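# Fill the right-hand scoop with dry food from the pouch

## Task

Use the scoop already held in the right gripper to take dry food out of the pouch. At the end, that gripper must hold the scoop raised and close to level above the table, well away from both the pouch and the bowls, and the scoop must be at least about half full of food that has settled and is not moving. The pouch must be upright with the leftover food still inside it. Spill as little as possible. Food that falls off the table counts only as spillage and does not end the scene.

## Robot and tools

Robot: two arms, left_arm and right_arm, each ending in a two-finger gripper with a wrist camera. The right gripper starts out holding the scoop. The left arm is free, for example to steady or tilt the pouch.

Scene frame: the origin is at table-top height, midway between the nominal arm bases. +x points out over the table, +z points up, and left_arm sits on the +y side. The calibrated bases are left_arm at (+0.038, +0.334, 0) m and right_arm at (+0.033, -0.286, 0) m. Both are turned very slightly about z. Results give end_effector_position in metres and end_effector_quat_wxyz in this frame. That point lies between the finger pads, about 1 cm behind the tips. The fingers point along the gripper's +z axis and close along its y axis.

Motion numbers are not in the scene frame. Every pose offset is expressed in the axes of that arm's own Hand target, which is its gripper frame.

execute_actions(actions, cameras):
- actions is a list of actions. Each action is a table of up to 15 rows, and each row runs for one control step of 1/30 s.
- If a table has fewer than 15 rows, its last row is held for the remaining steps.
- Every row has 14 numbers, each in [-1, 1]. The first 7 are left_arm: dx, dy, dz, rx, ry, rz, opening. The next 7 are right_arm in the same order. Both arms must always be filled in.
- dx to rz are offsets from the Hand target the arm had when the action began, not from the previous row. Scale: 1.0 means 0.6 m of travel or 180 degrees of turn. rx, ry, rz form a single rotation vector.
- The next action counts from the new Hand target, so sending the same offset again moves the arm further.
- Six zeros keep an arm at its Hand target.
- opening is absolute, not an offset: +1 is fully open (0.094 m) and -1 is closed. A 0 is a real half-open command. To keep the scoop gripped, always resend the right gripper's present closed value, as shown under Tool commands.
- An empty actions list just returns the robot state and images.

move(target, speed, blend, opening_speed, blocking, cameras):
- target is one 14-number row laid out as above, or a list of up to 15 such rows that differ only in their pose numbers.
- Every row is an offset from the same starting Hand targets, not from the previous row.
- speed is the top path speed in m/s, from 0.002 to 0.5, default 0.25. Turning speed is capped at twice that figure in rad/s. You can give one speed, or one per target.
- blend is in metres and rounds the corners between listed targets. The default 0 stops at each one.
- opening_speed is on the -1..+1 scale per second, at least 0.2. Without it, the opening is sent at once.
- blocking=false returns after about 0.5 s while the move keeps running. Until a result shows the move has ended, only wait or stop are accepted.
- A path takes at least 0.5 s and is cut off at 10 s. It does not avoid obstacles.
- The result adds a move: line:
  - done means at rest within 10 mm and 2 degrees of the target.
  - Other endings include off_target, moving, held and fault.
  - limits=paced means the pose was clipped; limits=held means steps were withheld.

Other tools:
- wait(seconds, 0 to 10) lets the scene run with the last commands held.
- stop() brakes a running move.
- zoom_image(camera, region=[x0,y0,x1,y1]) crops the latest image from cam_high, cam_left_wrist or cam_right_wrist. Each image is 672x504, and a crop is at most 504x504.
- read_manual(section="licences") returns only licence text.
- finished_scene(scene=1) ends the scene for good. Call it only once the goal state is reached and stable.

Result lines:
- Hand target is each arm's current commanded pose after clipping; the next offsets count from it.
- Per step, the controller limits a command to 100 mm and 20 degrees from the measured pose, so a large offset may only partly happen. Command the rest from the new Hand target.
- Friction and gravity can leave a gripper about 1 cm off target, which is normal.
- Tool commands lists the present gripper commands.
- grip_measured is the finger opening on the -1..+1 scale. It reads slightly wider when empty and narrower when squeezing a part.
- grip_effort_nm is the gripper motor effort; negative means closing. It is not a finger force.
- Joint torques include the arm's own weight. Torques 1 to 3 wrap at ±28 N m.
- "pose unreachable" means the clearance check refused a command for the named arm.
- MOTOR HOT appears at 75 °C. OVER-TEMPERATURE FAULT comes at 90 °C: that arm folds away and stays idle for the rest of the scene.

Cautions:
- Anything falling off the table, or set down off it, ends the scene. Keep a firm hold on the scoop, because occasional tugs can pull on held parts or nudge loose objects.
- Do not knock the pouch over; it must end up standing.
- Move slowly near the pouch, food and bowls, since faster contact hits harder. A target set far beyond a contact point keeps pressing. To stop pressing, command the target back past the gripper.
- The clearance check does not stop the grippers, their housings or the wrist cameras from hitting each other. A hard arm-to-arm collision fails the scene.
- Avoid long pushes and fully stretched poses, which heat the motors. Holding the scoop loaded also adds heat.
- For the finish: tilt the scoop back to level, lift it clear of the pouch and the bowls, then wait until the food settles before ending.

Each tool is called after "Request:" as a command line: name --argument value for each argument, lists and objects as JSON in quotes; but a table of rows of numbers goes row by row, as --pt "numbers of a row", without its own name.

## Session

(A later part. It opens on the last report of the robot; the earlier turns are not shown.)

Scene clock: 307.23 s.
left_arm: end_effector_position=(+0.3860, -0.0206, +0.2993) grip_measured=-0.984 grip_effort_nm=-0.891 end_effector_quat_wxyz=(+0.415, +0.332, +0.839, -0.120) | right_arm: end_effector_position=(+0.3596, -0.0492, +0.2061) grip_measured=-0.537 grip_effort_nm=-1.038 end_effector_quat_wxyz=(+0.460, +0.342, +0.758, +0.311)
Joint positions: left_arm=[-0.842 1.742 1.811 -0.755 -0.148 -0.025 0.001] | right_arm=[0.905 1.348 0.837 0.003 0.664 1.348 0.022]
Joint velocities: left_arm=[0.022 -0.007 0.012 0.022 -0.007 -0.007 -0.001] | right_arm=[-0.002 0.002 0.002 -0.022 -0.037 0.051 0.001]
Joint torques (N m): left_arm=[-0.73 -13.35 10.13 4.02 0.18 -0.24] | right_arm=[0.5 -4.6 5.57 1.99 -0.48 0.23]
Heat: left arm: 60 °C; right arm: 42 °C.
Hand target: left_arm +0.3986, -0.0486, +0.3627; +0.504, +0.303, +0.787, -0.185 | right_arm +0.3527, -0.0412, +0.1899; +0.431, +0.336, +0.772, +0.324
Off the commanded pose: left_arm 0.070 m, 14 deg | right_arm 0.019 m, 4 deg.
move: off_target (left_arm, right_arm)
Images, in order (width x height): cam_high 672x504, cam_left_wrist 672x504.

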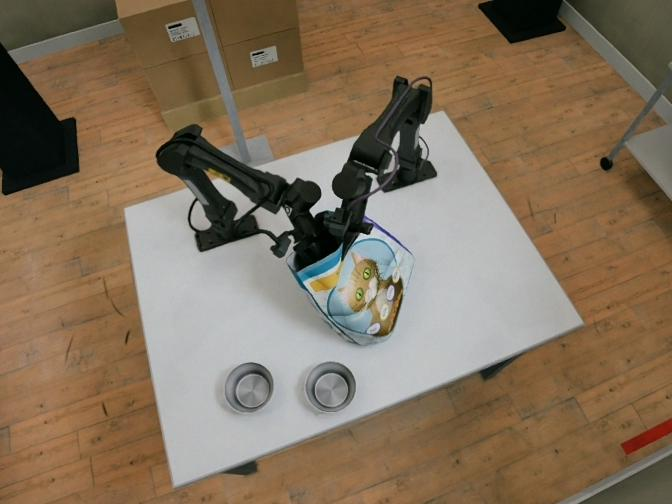

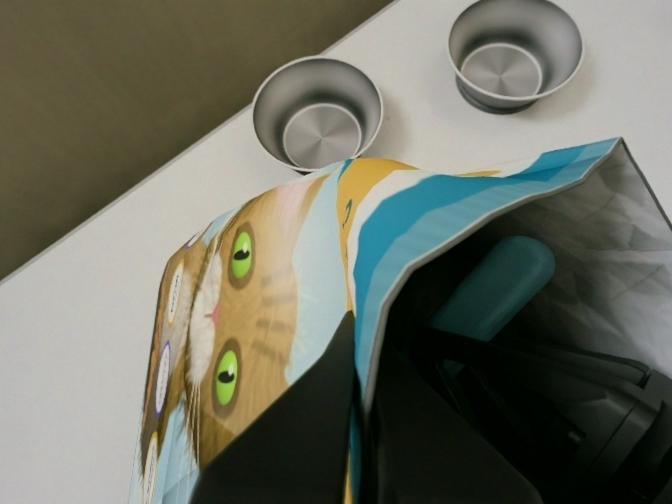

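Request:
move --pt "0 0 0 0 0 0 -1.0 -0.035 0.0276 -0.01 -0.0393 0 0.0393 -0.977304" --pt "0 0 0 0 0 0 -1.0 -0.0855 0.0622 -0.0703 -0.0707 0 0.0707 -0.977304" --speed 0.08 --blend '[0.01,0]'

Scene clock: 310.90 s.
left_arm: end_effector_position=(+0.3857, -0.0207, +0.3001) grip_measured=-0.984 grip_effort_nm=-0.896 end_effector_quat_wxyz=(+0.418, +0.330, +0.838, -0.117) | right_arm: end_effector_position=(+0.3469, -0.0676, +0.2554) grip_measured=-0.537 grip_effort_nm=-1.043 end_effector_quat_wxyz=(+0.429, +0.366, +0.699, +0.440)
Joint positions: left_arm=[-0.847 1.74 1.81 -0.752 -0.16 -0.027 0.001] | right_arm=[0.833 1.124 0.733 0.108 0.494 1.417 0.022]
Joint velocities: left_arm=[-0.017 0.007 -0.012 -0.037 0.037 0.007 0] | right_arm=[0.007 -0.007 -0.002 0.007 -0.022 0.007 0]
Joint torques (N m): left_arm=[-0.4 -13.14 10.28 4 0.28 -0.2] | right_arm=[-0.54 -4.83 6.71 2.3 0.03 0.11]
Heat: left arm: 60 °C; right arm: 41 °C.
Hand target: left_arm +0.3985, -0.0486, +0.3627; +0.504, +0.303, +0.787, -0.185 | right_arm +0.3455, -0.0711, +0.2583; +0.427, +0.372, +0.689, +0.453
Off the commanded pose: left_arm 0.070 m, 14 deg | right_arm 0.006 m, 2 deg.
move: off_target (left_arm)

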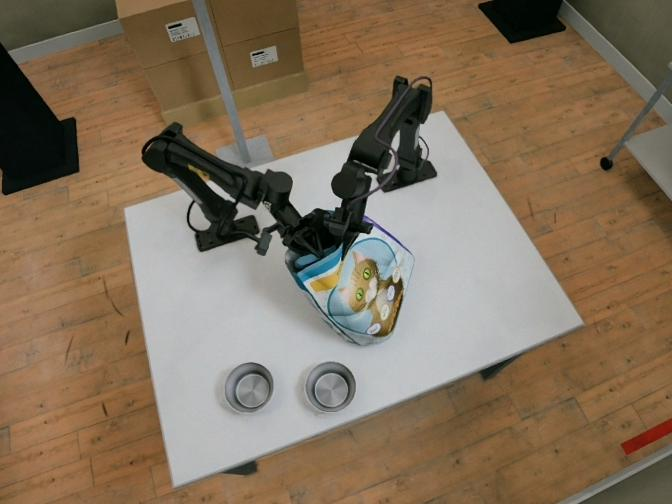

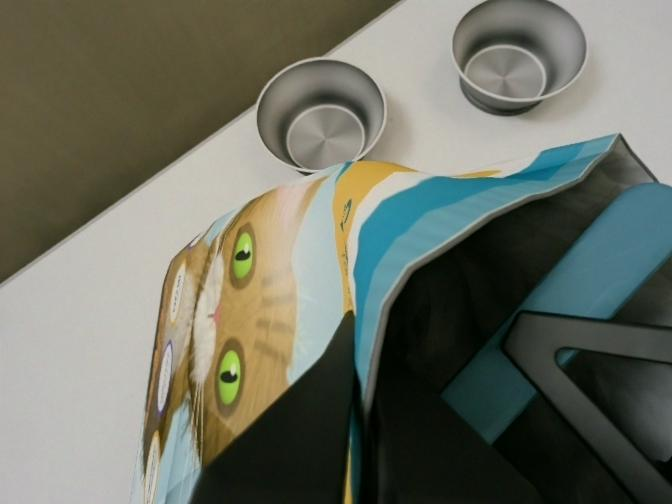

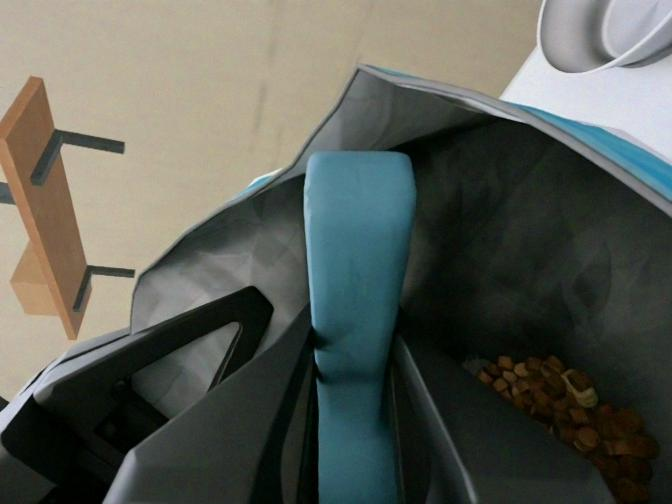

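Request:
move --target '[0,0,0,0,0,0,-1.0, -0.0667,-0.0083,-0.0618,-0.0512,0,0.0211,-0.977304]' --speed 0.08

Scene clock: 314.37 s.
left_arm: end_effector_position=(+0.3857, -0.0206, +0.3000) grip_measured=-0.984 grip_effort_nm=-0.891 end_effector_quat_wxyz=(+0.418, +0.330, +0.838, -0.117) | right_arm: end_effector_position=(+0.3272, -0.1184, +0.2656) grip_measured=-0.537 grip_effort_nm=-1.043 end_effector_quat_wxyz=(+0.434, +0.366, +0.646, +0.510)
Joint positions: left_arm=[-0.847 1.74 1.81 -0.753 -0.16 -0.027 0.001] | right_arm=[0.696 0.851 0.51 0.231 0.339 1.418 0.022]
Joint velocities: left_arm=[-0.027 -0.002 0.007 -0.037 -0.037 -0.051 0] | right_arm=[-0.012 -0.007 -0.002 0.022 -0.022 -0.081 -0.001]
Joint torques (N m): left_arm=[-0.42 -13.15 10.28 4 0.28 -0.2] | right_arm=[-0.43 -2.36 6.91 2.48 -0.04 -0.08]
Heat: left arm: 60 °C; right arm: 41 °C.
Hand target: left_arm +0.3985, -0.0486, +0.3628; +0.504, +0.303, +0.787, -0.185 | right_arm +0.3258, -0.1201, +0.2700; +0.439, +0.362, +0.637, +0.520
Off the commanded pose: left_arm 0.070 m, 14 deg | right_arm 0.007 m, 2 deg.
move: off_target (left_arm)

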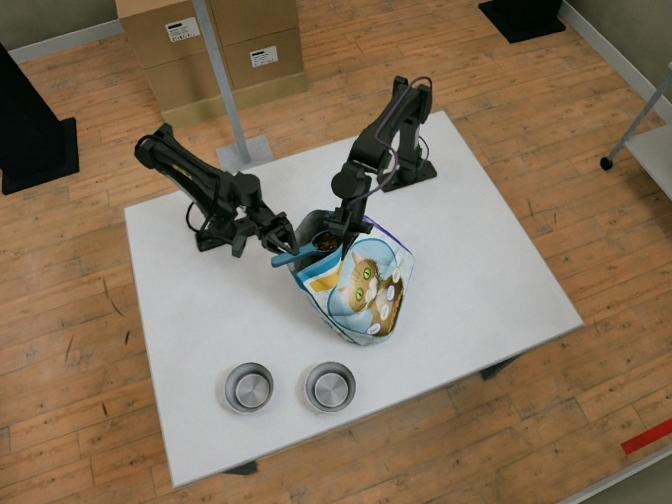

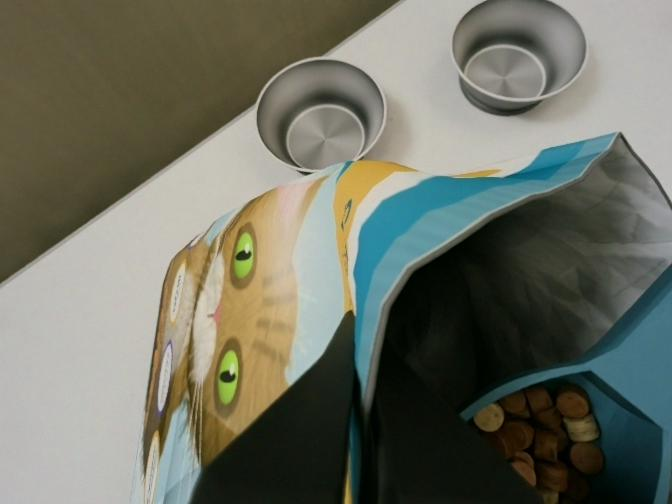

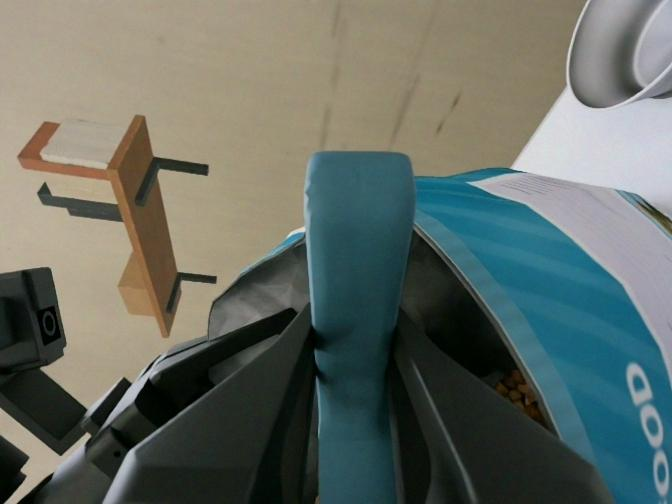

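Request:
zoom_image --camera "cam_high" --region '[250, 200, 390, 290]'

Request:
zoom_image --camera "cam_left_wrist" --region '[420, 240, 672, 504]'

Scaled by 3.600 from the camera's 672x504 image, which has a finer 960x720 frame.

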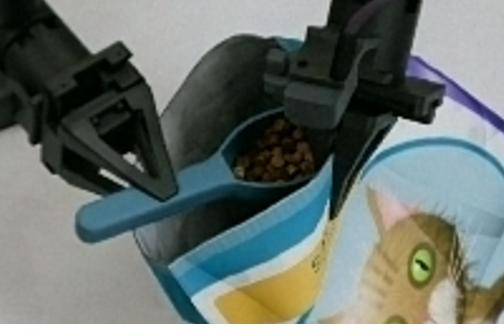

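Scaled by 1.909 from the camera's 672x504 image, which has a finer 960x720 frame.

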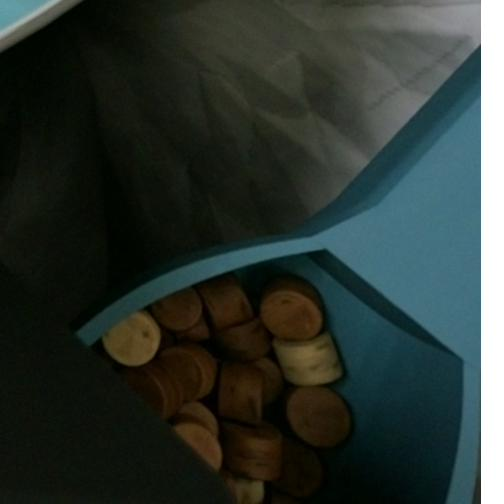

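Request:
move --target '[0,0,0,0,0,0,-1.0, -0.0618,-0.0148,-0.0445,-0.0118,0,0.0118,-0.977304]' --speed 0.08

Request:
zoom_image --camera "cam_left_wrist" --region '[372, 240, 672, 504]'

Request:
zoom_image --camera "cam_high" --region '[250, 200, 390, 290]'

Scene clock: 316.27 s.
left_arm: end_effector_position=(+0.3856, -0.0207, +0.3000) grip_measured=-0.984 grip_effort_nm=-0.886 end_effector_quat_wxyz=(+0.418, +0.330, +0.838, -0.117) | right_arm: end_effector_position=(+0.3162, -0.1641, +0.2723) grip_measured=-0.537 grip_effort_nm=-1.043 end_effector_quat_wxyz=(+0.436, +0.366, +0.622, +0.538)
Joint positions: left_arm=[-0.847 1.74 1.81 -0.753 -0.159 -0.027 0.001] | right_arm=[0.47 0.642 0.425 0.177 0.107 1.426 0.022]
Joint velocities: left_arm=[0.007 0.022 0.002 -0.022 0.007 -0.022 0] | right_arm=[0.002 0.002 -0.002 0.095 -0.022 -0.037 0]
Joint torques (N m): left_arm=[-0.42 -13.15 10.26 4.01 0.28 -0.2] | right_arm=[-0.4 -0.81 6.83 2.21 -0.05 0.04]
Heat: left arm: 60 °C; right arm: 42 °C.
Hand target: left_arm +0.3985, -0.0486, +0.3628; +0.504, +0.303, +0.787, -0.185 | right_arm +0.3147, -0.1654, +0.2687; +0.433, +0.368, +0.620, +0.541
Off the commanded pose: left_arm 0.070 m, 14 deg | right_arm 0.003 m, 0 deg.
move: off_target (left_arm)

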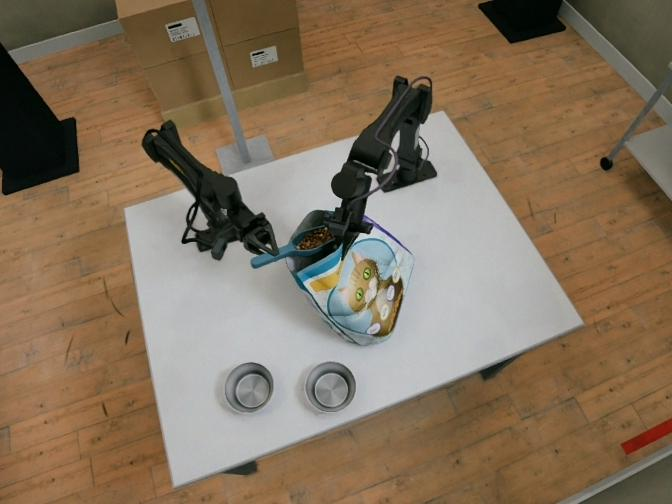

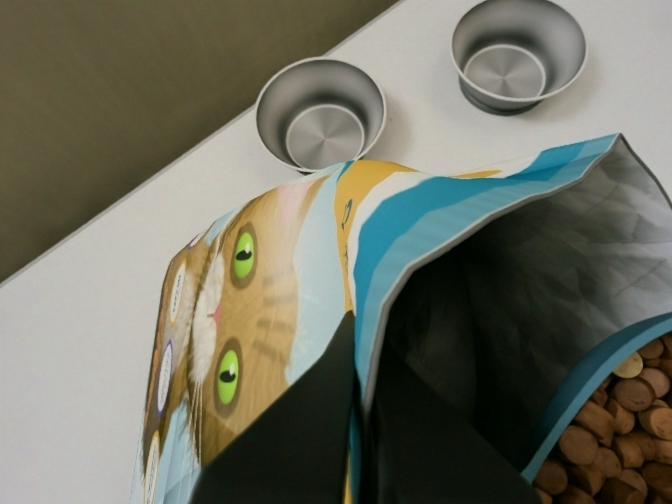

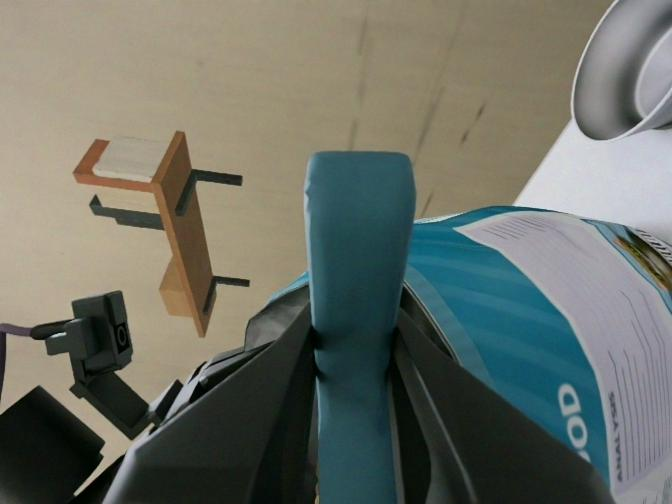

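Scaled by 1.680 from the camera's 672x504 image, which has a finer 960x720 frame.

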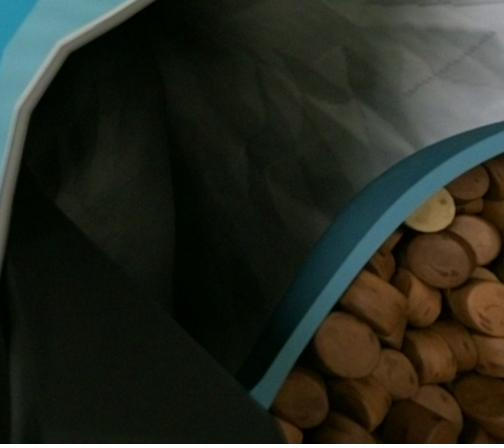

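Scaled by 3.600 from the camera's 672x504 image, which has a finer 960x720 frame.

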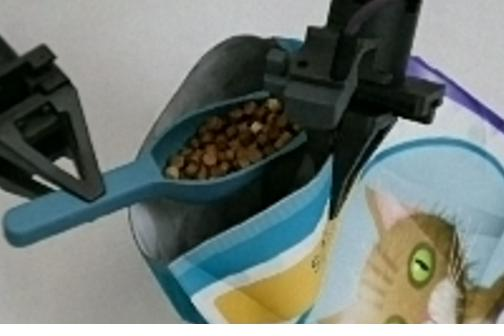

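Request:
move --target '[0,0,0,0,0,0,-1.0, -0.0503,0.015,-0.0492,-0.0031,0,0.0107,-0.977304]' --speed 0.07

Request:
zoom_image --camera "cam_high" --region '[240, 190, 380, 280]'

Scene clock: 318.23 s.
left_arm: end_effector_position=(+0.3856, -0.0207, +0.3000) grip_measured=-0.984 grip_effort_nm=-0.886 end_effector_quat_wxyz=(+0.418, +0.330, +0.838, -0.117) | right_arm: end_effector_position=(+0.3003, -0.2026, +0.2726) grip_measured=-0.537 grip_effort_nm=-1.043 end_effector_quat_wxyz=(+0.419, +0.383, +0.618, +0.544)
Joint positions: left_arm=[-0.847 1.74 1.81 -0.753 -0.159 -0.027 0.001] | right_arm=[0.2 0.475 0.425 -0.008 -0.164 1.459 0.022]
Joint velocities: left_arm=[0.002 -0.002 0.002 -0.007 0.022 -0.007 0.001] | right_arm=[-0.007 -0.012 0.012 -0.125 0.066 -0.051 0]
Joint torques (N m): left_arm=[-0.42 -13.15 10.28 4.01 0.28 -0.2] | right_arm=[-0.5 0.21 8.9 2.21 -0.1 0.04]
Heat: left arm: 60 °C; right arm: 42 °C.
Hand target: left_arm +0.3985, -0.0486, +0.3628; +0.504, +0.303, +0.787, -0.185 | right_arm +0.2982, -0.2033, +0.2821; +0.424, +0.378, +0.609, +0.553
Off the commanded pose: left_arm 0.070 m, 14 deg | right_arm 0.011 m, 2 deg.
move: off_target (left_arm, right_arm)

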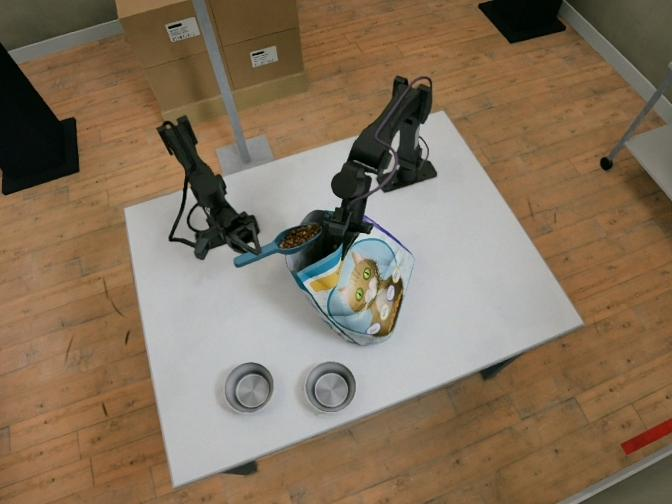

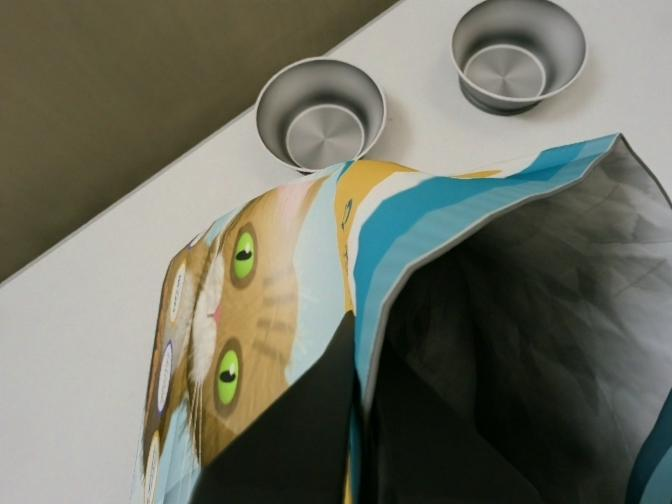

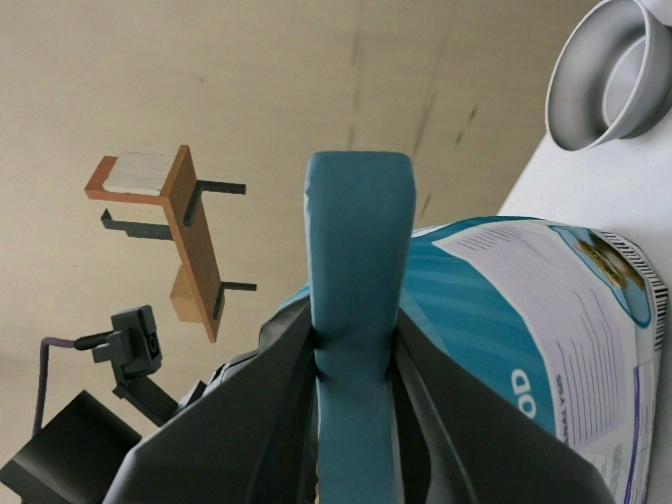

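Scaled by 3.600 from the camera's 672x504 image, which has a finer 960x720 frame.

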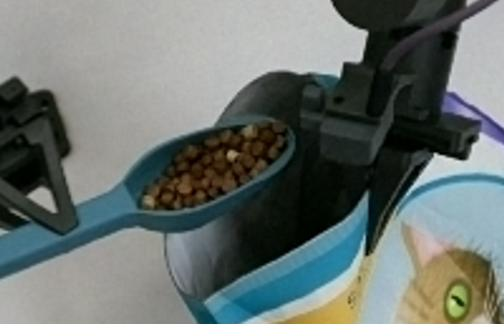

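Request:
move --pt "0 0 0 0 0 0 -1.0 -0.0403 0.0542 -0.0117 -0.003 0 0.01 -0.977304" --pt "0 0 0 0 0 0 -1.0 -0.1177 0.0927 -0.0313 -0.0074 0 0.0252 -0.977304" --pt "0 0 0 0 0 0 -1.0 -0.2117 0.124 -0.0757 -0.0074 0 0.0252 -0.977304" --speed 0.1 --blend '[0.01,0.02,0]'

Request:
zoom_image --camera "cam_high" --region '[170, 190, 310, 280]'

Scene clock: 321.13 s.
left_arm: end_effector_position=(+0.3856, -0.0207, +0.3000) grip_measured=-0.984 grip_effort_nm=-0.891 end_effector_quat_wxyz=(+0.418, +0.330, +0.838, -0.117) | right_arm: end_effector_position=(+0.3010, -0.3359, +0.3543) grip_measured=-0.537 grip_effort_nm=-1.038 end_effector_quat_wxyz=(+0.388, +0.417, +0.574, +0.589)
Joint positions: left_arm=[-0.847 1.74 1.81 -0.753 -0.159 -0.027 0.001] | right_arm=[-0.838 0.789 0.749 0.026 -1.203 1.603 0.022]
Joint velocities: left_arm=[0.032 -0.022 0.022 0.007 -0.022 0.051 0] | right_arm=[-0.012 -0.012 0.007 -0.022 -0.007 -0.007 0]
Joint torques (N m): left_arm=[-0.42 -13.16 10.28 4 0.28 -0.2] | right_arm=[-0.42 -0.24 10.88 1.78 -0.04 0.06]
Heat: left arm: 60 °C; right arm: 42 °C.
Hand target: left_arm +0.3985, -0.0486, +0.3628; +0.504, +0.303, +0.787, -0.185 | right_arm +0.2991, -0.3347, +0.3707; +0.403, +0.400, +0.577, +0.587
Off the commanded pose: left_arm 0.070 m, 14 deg | right_arm 0.017 m, 4 deg.
move: off_target (left_arm, right_arm)

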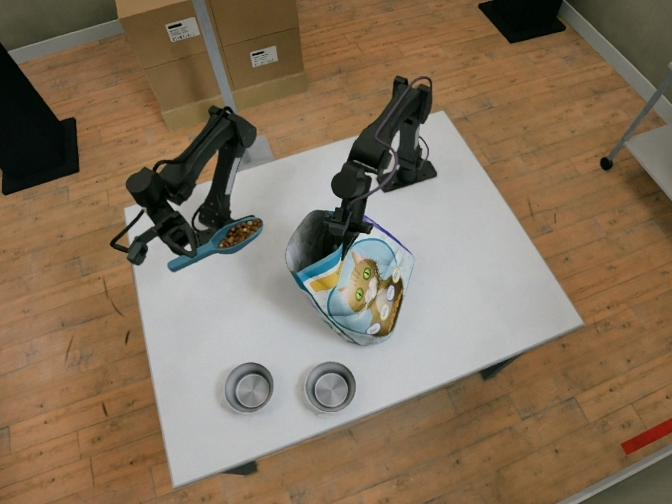

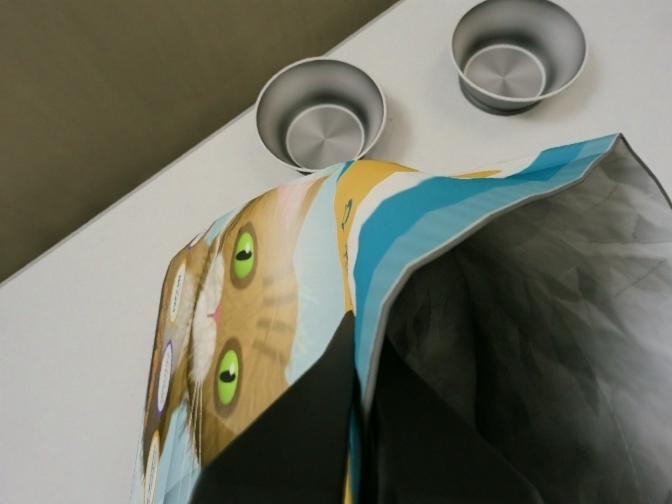

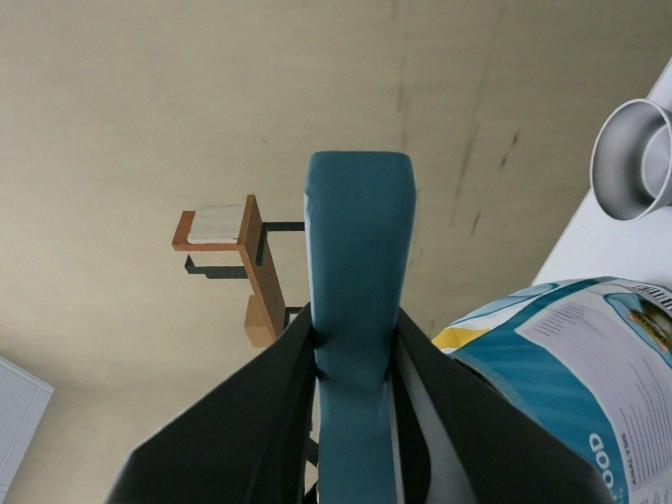

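Scaled by 3.600 from the camera's 672x504 image, which has a finer 960x720 frame.

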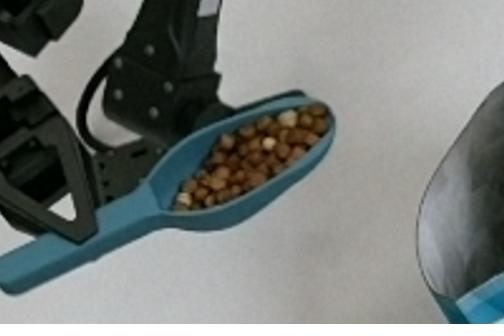

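Request:
move --pt "0.003 0.0482 -0.0177 0.0019 0.0089 0 -1.0 0 0 0 0 0 0 -0.977304" --pt "0.0375 0.1913 -0.0313 0.0061 0.0289 0 -1.0 0 0 0 0 0 0 -0.977304" --pt "0.0653 0.3292 -0.022 0.0094 0.0444 0 -1.0 0 0 0 0 0 0 -0.977304" --speed 0.1 --blend '[0.01,0.02,0]'

Scene clock: 325.13 s.
left_arm: end_effector_position=(+0.4850, +0.1291, +0.2697) grip_measured=-0.984 grip_effort_nm=-0.891 end_effector_quat_wxyz=(+0.354, +0.312, +0.867, -0.163) | right_arm: end_effector_position=(+0.3010, -0.3358, +0.3546) grip_measured=-0.537 grip_effort_nm=-1.038 end_effector_quat_wxyz=(+0.388, +0.416, +0.574, +0.589)
Joint positions: left_arm=[-0.308 1.818 1.862 -0.87 0.327 0.248 0.001] | right_arm=[-0.838 0.789 0.749 0.028 -1.204 1.604 0.022]
Joint velocities: left_arm=[-0.002 -0.012 0.007 -0.037 0.095 0.007 -0.001] | right_arm=[-0.017 -0.012 -0.012 0.022 -0.007 0.022 -0.001]
Joint torques (N m): left_arm=[0.46 -12.63 14.72 2.83 0.53 0.07] | right_arm=[-0.44 -0.21 10.91 1.75 -0.05 0.05]
Heat: left arm: 60 °C; right arm: 43 °C.
Hand target: left_arm +0.5072, +0.1168, +0.3325; +0.442, +0.323, +0.818, -0.176 | right_arm +0.2991, -0.3347, +0.3708; +0.403, +0.400, +0.577, +0.587
Off the commanded pose: left_arm 0.071 m, 12 deg | right_arm 0.016 m, 2 deg.
move: off_target (left_arm, right_arm)

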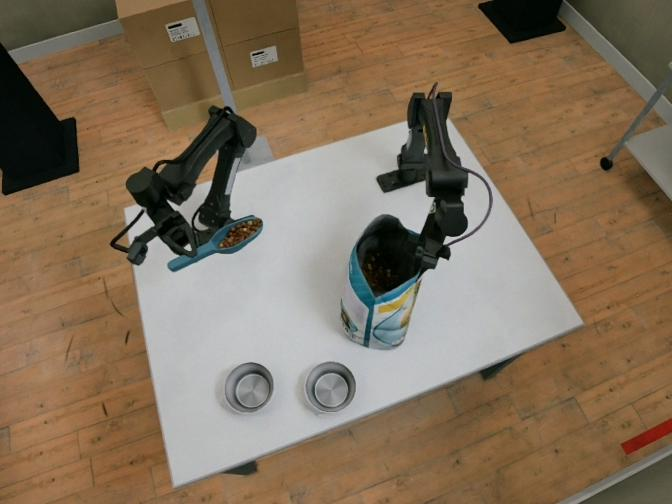

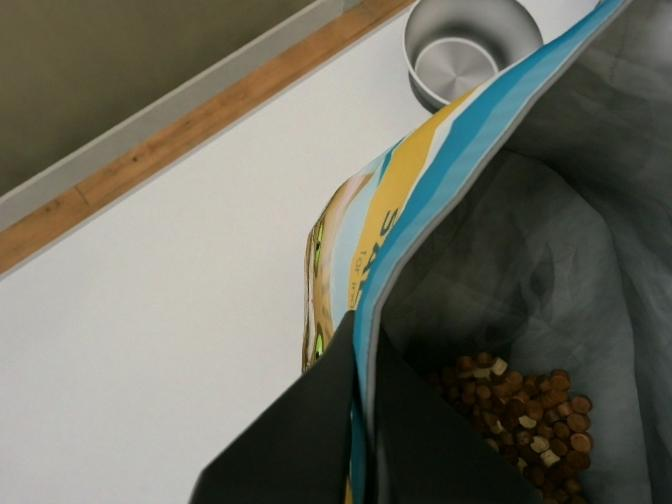

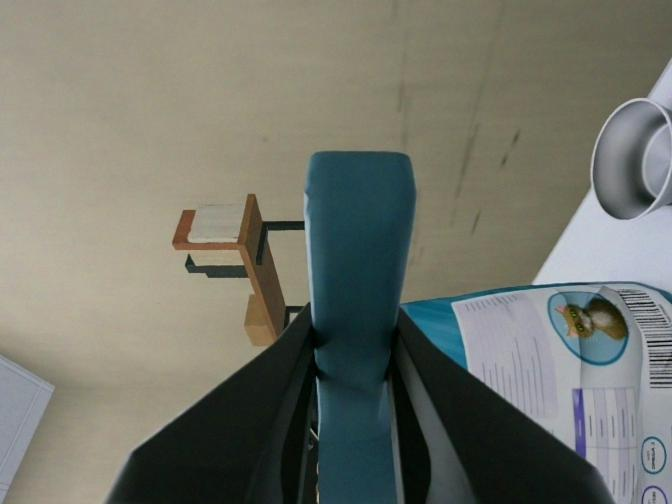

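Request:
zoom_image --camera "cam_high" --region '[310, 200, 460, 370]'

Scaled by 2.965 from the camera's 672x504 image, which has a finer 960x720 frame.

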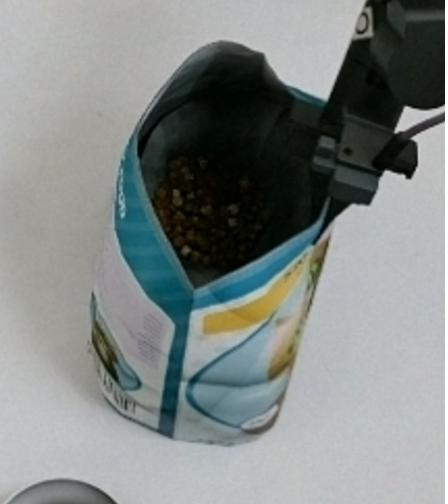

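Request:
move --target '[0.0817,-0.0103,0.0045,0.0027,0.0611,-0.022,-1.0, 0,0,0,0,0,0,-0.977304]' --speed 0.08 --cameras '["cam_left_wrist","cam_high"]'

Scene clock: 327.77 s.
left_arm: end_effector_position=(+0.4788, +0.1329, +0.2636) grip_measured=-0.984 grip_effort_nm=-0.891 end_effector_quat_wxyz=(+0.323, +0.310, +0.880, -0.159) | right_arm: end_effector_position=(+0.3010, -0.3358, +0.3546) grip_measured=-0.537 grip_effort_nm=-1.038 end_effector_quat_wxyz=(+0.388, +0.416, +0.574, +0.589)
Joint positions: left_arm=[-0.308 1.845 1.918 -0.966 0.316 0.251 0.001] | right_arm=[-0.838 0.789 0.749 0.028 -1.204 1.604 0.022]
Joint velocities: left_arm=[-0.022 0.007 0.002 0.007 -0.037 0.037 -0.001] | right_arm=[-0.007 -0.022 -0.017 0.081 -0.095 -0.095 0]
Joint torques (N m): left_arm=[-0.05 -11.04 12.38 1.69 0.24 -0.06] | right_arm=[-0.36 -0.25 10.84 1.77 -0.04 0.05]
Heat: left arm: 59 °C; right arm: 43 °C.
Hand target: left_arm +0.4846, +0.1285, +0.2902; +0.354, +0.313, +0.866, -0.164 | right_arm +0.2991, -0.3347, +0.3708; +0.403, +0.400, +0.577, +0.587
Off the commanded pose: left_arm 0.027 m, 4 deg | right_arm 0.016 m, 2 deg.
move: off_target (left_arm, right_arm)
Images, in order (width x height): cam_high 672x504, cam_left_wrist 672x504.

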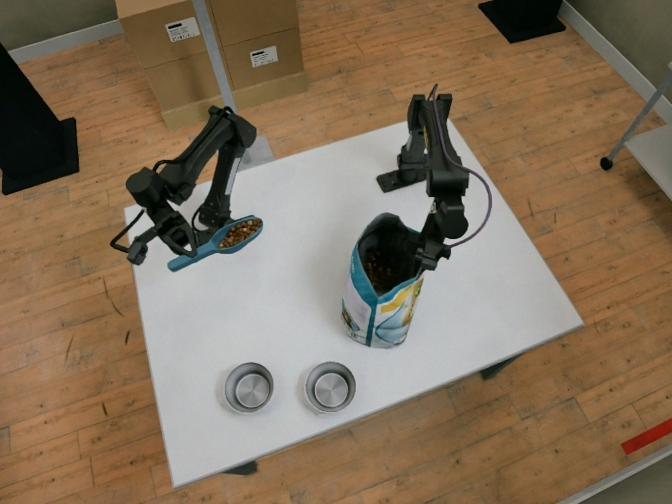

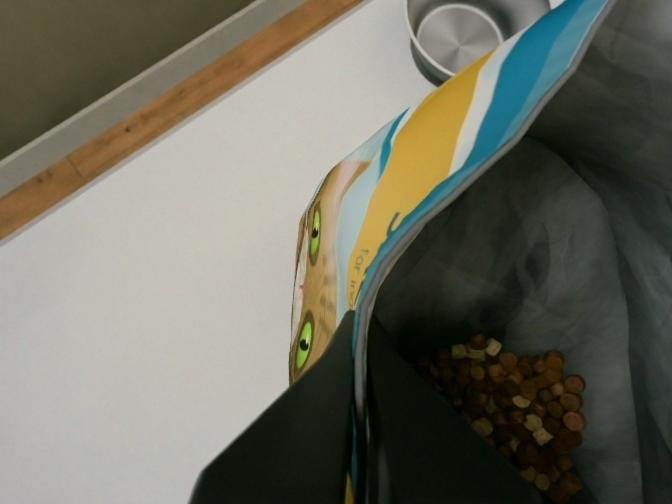

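Request:
move --target '[0,0,0,0,0,0,-0.8, 0,0,0,0,0,0,-0.977304]' --speed 0.05 --cameras '["cam_left_wrist"]'

Request:
move --target '[0,0,-0.1,0,0,0,-0.8, 0,0,0,0,0,0,-0.977304]' --speed 0.08 --cameras '["cam_left_wrist","cam_high"]'

Scene clock: 330.23 s.
left_arm: end_effector_position=(+0.4831, +0.1307, +0.2814) grip_measured=-0.801 grip_effort_nm=0.076 end_effector_quat_wxyz=(+0.345, +0.312, +0.871, -0.160) | right_arm: end_effector_position=(+0.3010, -0.3358, +0.3546) grip_measured=-0.537 grip_effort_nm=-1.048 end_effector_quat_wxyz=(+0.388, +0.416, +0.574, +0.589)
Joint positions: left_arm=[-0.308 1.845 1.961 -0.963 0.321 0.251 0.009] | right_arm=[-0.838 0.789 0.749 0.028 -1.204 1.604 0.022]
Joint velocities: left_arm=[-0.002 -0.012 0.007 0.007 0.007 -0.051 -0.001] | right_arm=[-0.002 0.017 0.007 -0.066 0.037 0.037 0]
Joint torques (N m): left_arm=[-0.06 -10.41 9.4 1.69 0.18 -0.06] | right_arm=[-0.49 -0.25 10.76 1.76 -0.04 0.02]
Heat: left arm: 58 °C; right arm: 44 °C.
Hand target: left_arm +0.4846, +0.1286, +0.2902; +0.354, +0.313, +0.866, -0.164 | right_arm +0.2991, -0.3347, +0.3707; +0.403, +0.400, +0.577, +0.587
Off the commanded pose: left_arm 0.009 m, 1 deg | right_arm 0.016 m, 2 deg.
move: off_target (right_arm)
Images, in order (width x height): cam_left_wrist 672x504.

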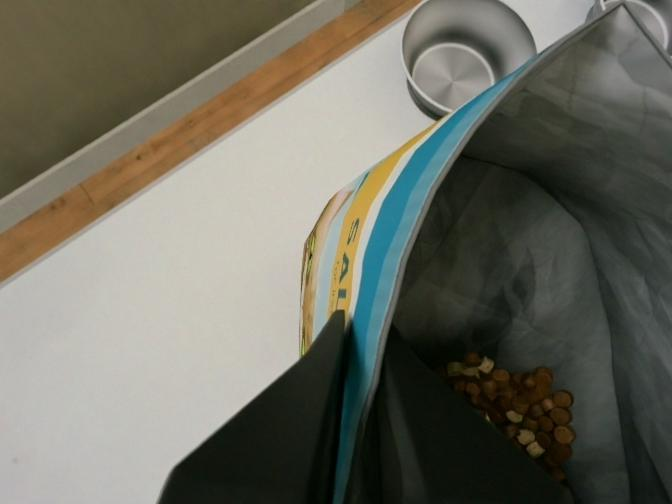

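Scene clock: 331.77 s.
left_arm: end_effector_position=(+0.4606, +0.1567, +0.3157) grip_measured=-0.801 grip_effort_nm=0.071 end_effector_quat_wxyz=(+0.341, +0.308, +0.873, -0.163) | right_arm: end_effector_position=(+0.3010, -0.3358, +0.3546) grip_measured=-0.537 grip_effort_nm=-1.038 end_effector_quat_wxyz=(+0.388, +0.416, +0.574, +0.589)
Joint positions: left_arm=[-0.256 1.797 2.056 -1.125 0.356 0.283 0.009] | right_arm=[-0.838 0.789 0.749 0.028 -1.204 1.604 0.022]
Joint velocities: left_arm=[-0.012 0.007 -0.002 -0.037 0.022 -0.037 0] | right_arm=[-0.007 0.017 -0.012 -0.007 0.095 0.066 0.001]
Joint torques (N m): left_arm=[0.4 -11.79 8.87 1.44 0.24 0.08] | right_arm=[-0.46 -0.21 10.86 1.75 -0.06 0.04]
Heat: left arm: 58 °C; right arm: 44 °C.
Hand target: left_arm +0.4538, +0.1591, +0.3313; +0.354, +0.313, +0.866, -0.164 | right_arm +0.2991, -0.3347, +0.3707; +0.403, +0.400, +0.577, +0.587
Off the commanded pose: left_arm 0.018 m, 2 deg | right_arm 0.016 m, 2 deg.
move: off_target (left_arm, right_arm)
Images, in order (width x height): cam_high 672x504, cam_left_wrist 672x504.

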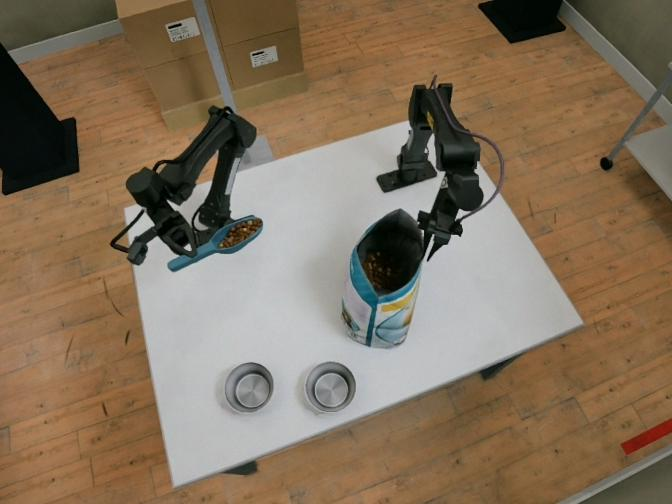

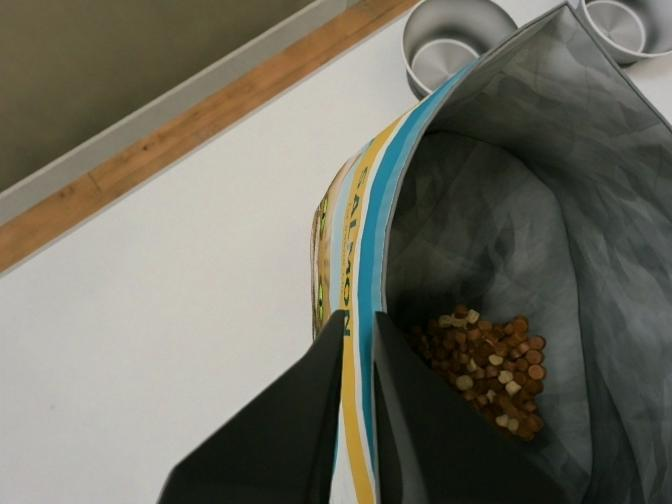

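Request:
move --pt "-0.0033 -0.015 -0.16 0 0 0 -0.8 0 0 0 0 0 0 -0.977304" --pt "-0.1247 -0.4272 -0.1767 -0.0101 -0.1483 0.0238 -0.8 0.1148 0.0057 0.072 0 0 0 -0.977304" --speed 0.2 --blend '[0.03,0]'

Scene clock: 335.17 s.
left_arm: end_effector_position=(+0.2730, -0.0030, +0.4874) grip_measured=-0.801 grip_effort_nm=0.071 end_effector_quat_wxyz=(+0.563, +0.291, +0.745, -0.208) | right_arm: end_effector_position=(+0.3204, -0.2549, +0.3490) grip_measured=-0.537 grip_effort_nm=-1.038 end_effector_quat_wxyz=(+0.380, +0.423, +0.587, +0.576)
Joint positions: left_arm=[-1.12 1.495 2.029 -0.839 -0.383 -0.098 0.009] | right_arm=[-0.261 0.681 0.749 -0.126 -0.629 1.578 0.022]
Joint velocities: left_arm=[0.002 -0.007 -0.002 -0.066 -0.081 -0.007 -0.001] | right_arm=[-0.022 -0.002 0.007 -0.066 0.066 -0.022 0]
Joint torques (N m): left_arm=[-0.2 -4.63 5.37 2.27 -0.15 -0.14] | right_arm=[0.51 -0.58 11.45 2.04 0.05 -0.14]
Heat: left arm: 57 °C; right arm: 44 °C.
Hand target: left_arm +0.2762, -0.0090, +0.4773; +0.557, +0.291, +0.751, -0.202 | right_arm +0.3156, -0.2530, +0.3723; +0.404, +0.400, +0.583, +0.581
Off the commanded pose: left_arm 0.015 m, 1 deg | right_arm 0.027 m, 4 deg.
move: off_target (left_arm, right_arm)

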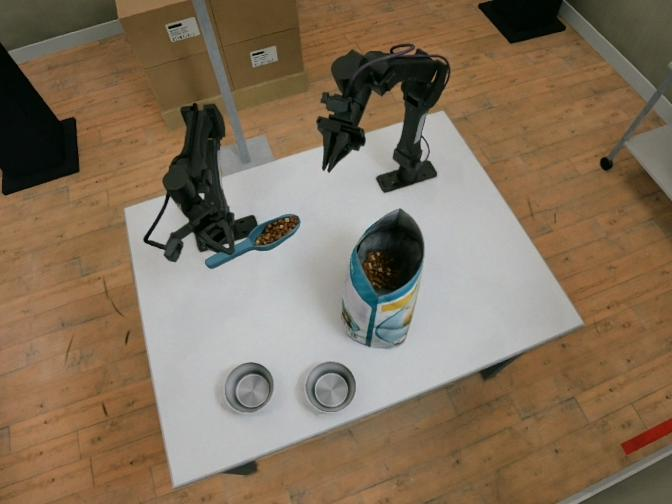

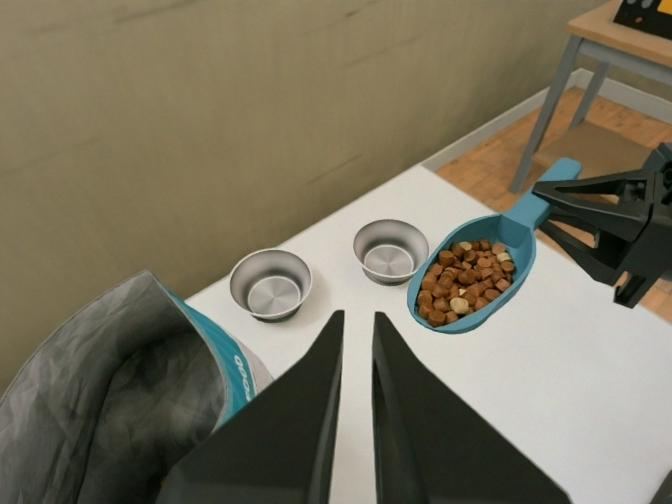

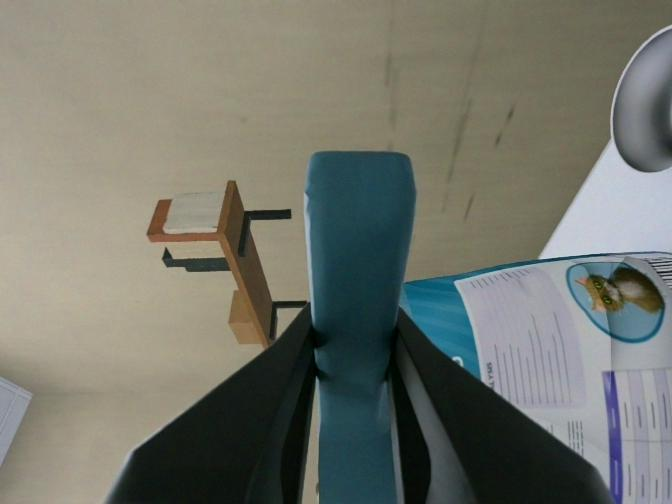

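Request:
zoom_image --camera "cam_left_wrist" --region '[390, 190, 560, 350]'

Request:
zoom_image --camera "cam_high" --region '[230, 200, 320, 260]'

Scaled by 2.965 from the camera's 672x504 image, which has a finer 960x720 frame.

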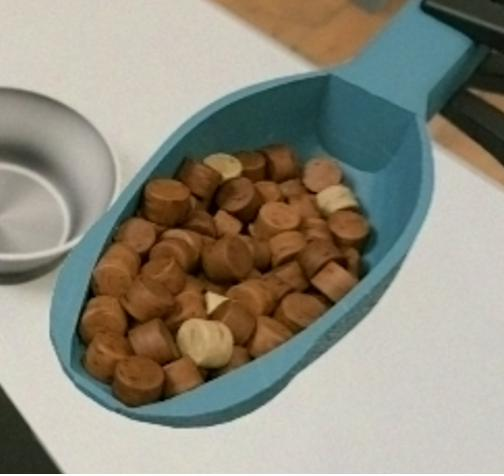

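Scaled by 5.600 from the camera's 672x504 image, which has a finer 960x720 frame.

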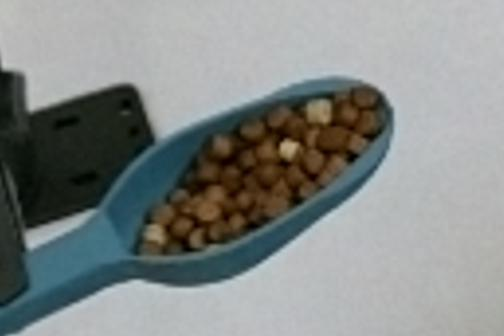

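Request:
move --pt "0.1537 0.3948 -0.032 0.0081 0.1186 -0.019 -0.4 -0.06 -0.002 -0.03 -0.0151 0 -0.0131 -0.977304" --pt "0.2295 0.4008 0.1093 0.0101 0.1483 -0.0238 -0.4 -0.115 -0.002 -0.072 -0.0151 0 -0.0131 -0.977304" --speed 0.2 --blend '[0.03,0]'

Scene clock: 341.83 s.
left_arm: end_effector_position=(+0.4478, +0.1569, +0.3324) grip_measured=-0.402 grip_effort_nm=0.081 end_effector_quat_wxyz=(+0.357, +0.316, +0.864, -0.162) | right_arm: end_effector_position=(+0.2995, -0.3335, +0.3772) grip_measured=-0.537 grip_effort_nm=-1.043 end_effector_quat_wxyz=(+0.426, +0.376, +0.573, +0.591)
Joint positions: left_arm=[-0.262 1.745 2.042 -1.128 0.36 0.292 0.028] | right_arm=[-0.835 0.783 0.739 0.217 -1.201 1.688 0.022]
Joint velocities: left_arm=[-0.012 0.007 0.002 -0.007 -0.066 -0.022 0] | right_arm=[-0.002 -0.002 0.002 -0.022 -0.037 -0.022 0]
Joint torques (N m): left_arm=[-0.21 -8.09 6.71 1.81 0.11 -0.12] | right_arm=[-0.58 -0.2 6.2 1.67 0.1 0.02]
Heat: left arm: 56 °C; right arm: 44 °C.
Hand target: left_arm +0.4506, +0.1552, +0.3279; +0.354, +0.313, +0.866, -0.164 | right_arm +0.2993, -0.3350, +0.3731; +0.425, +0.379, +0.570, +0.592
Off the commanded pose: left_arm 0.006 m, 1 deg | right_arm 0.006 m, 1 deg.
move: done

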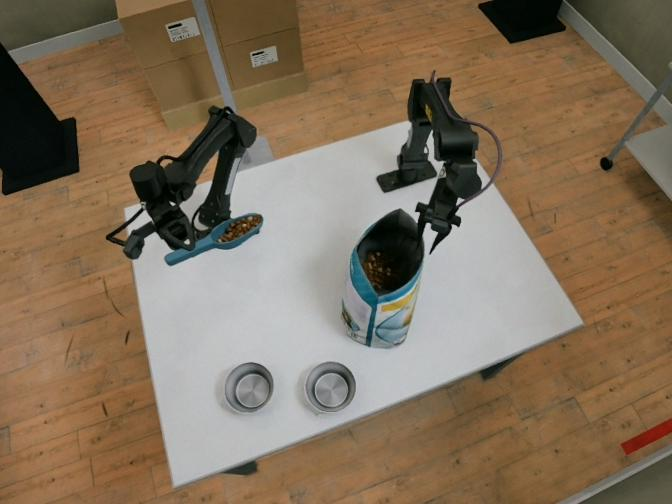

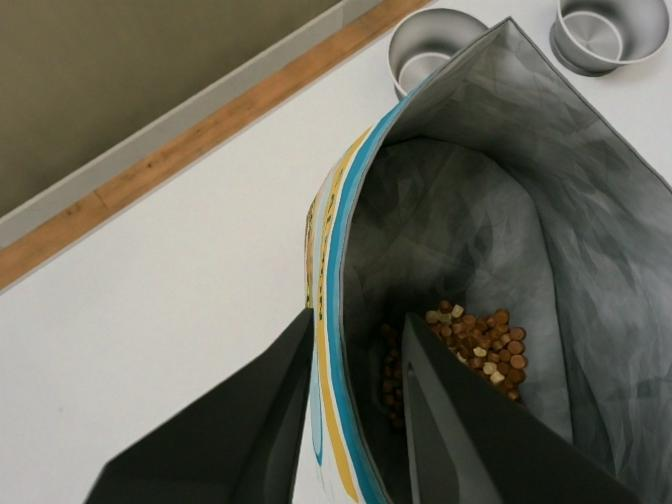

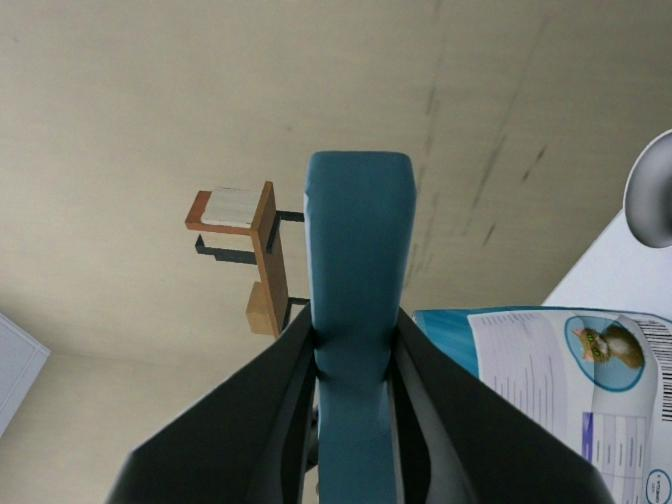

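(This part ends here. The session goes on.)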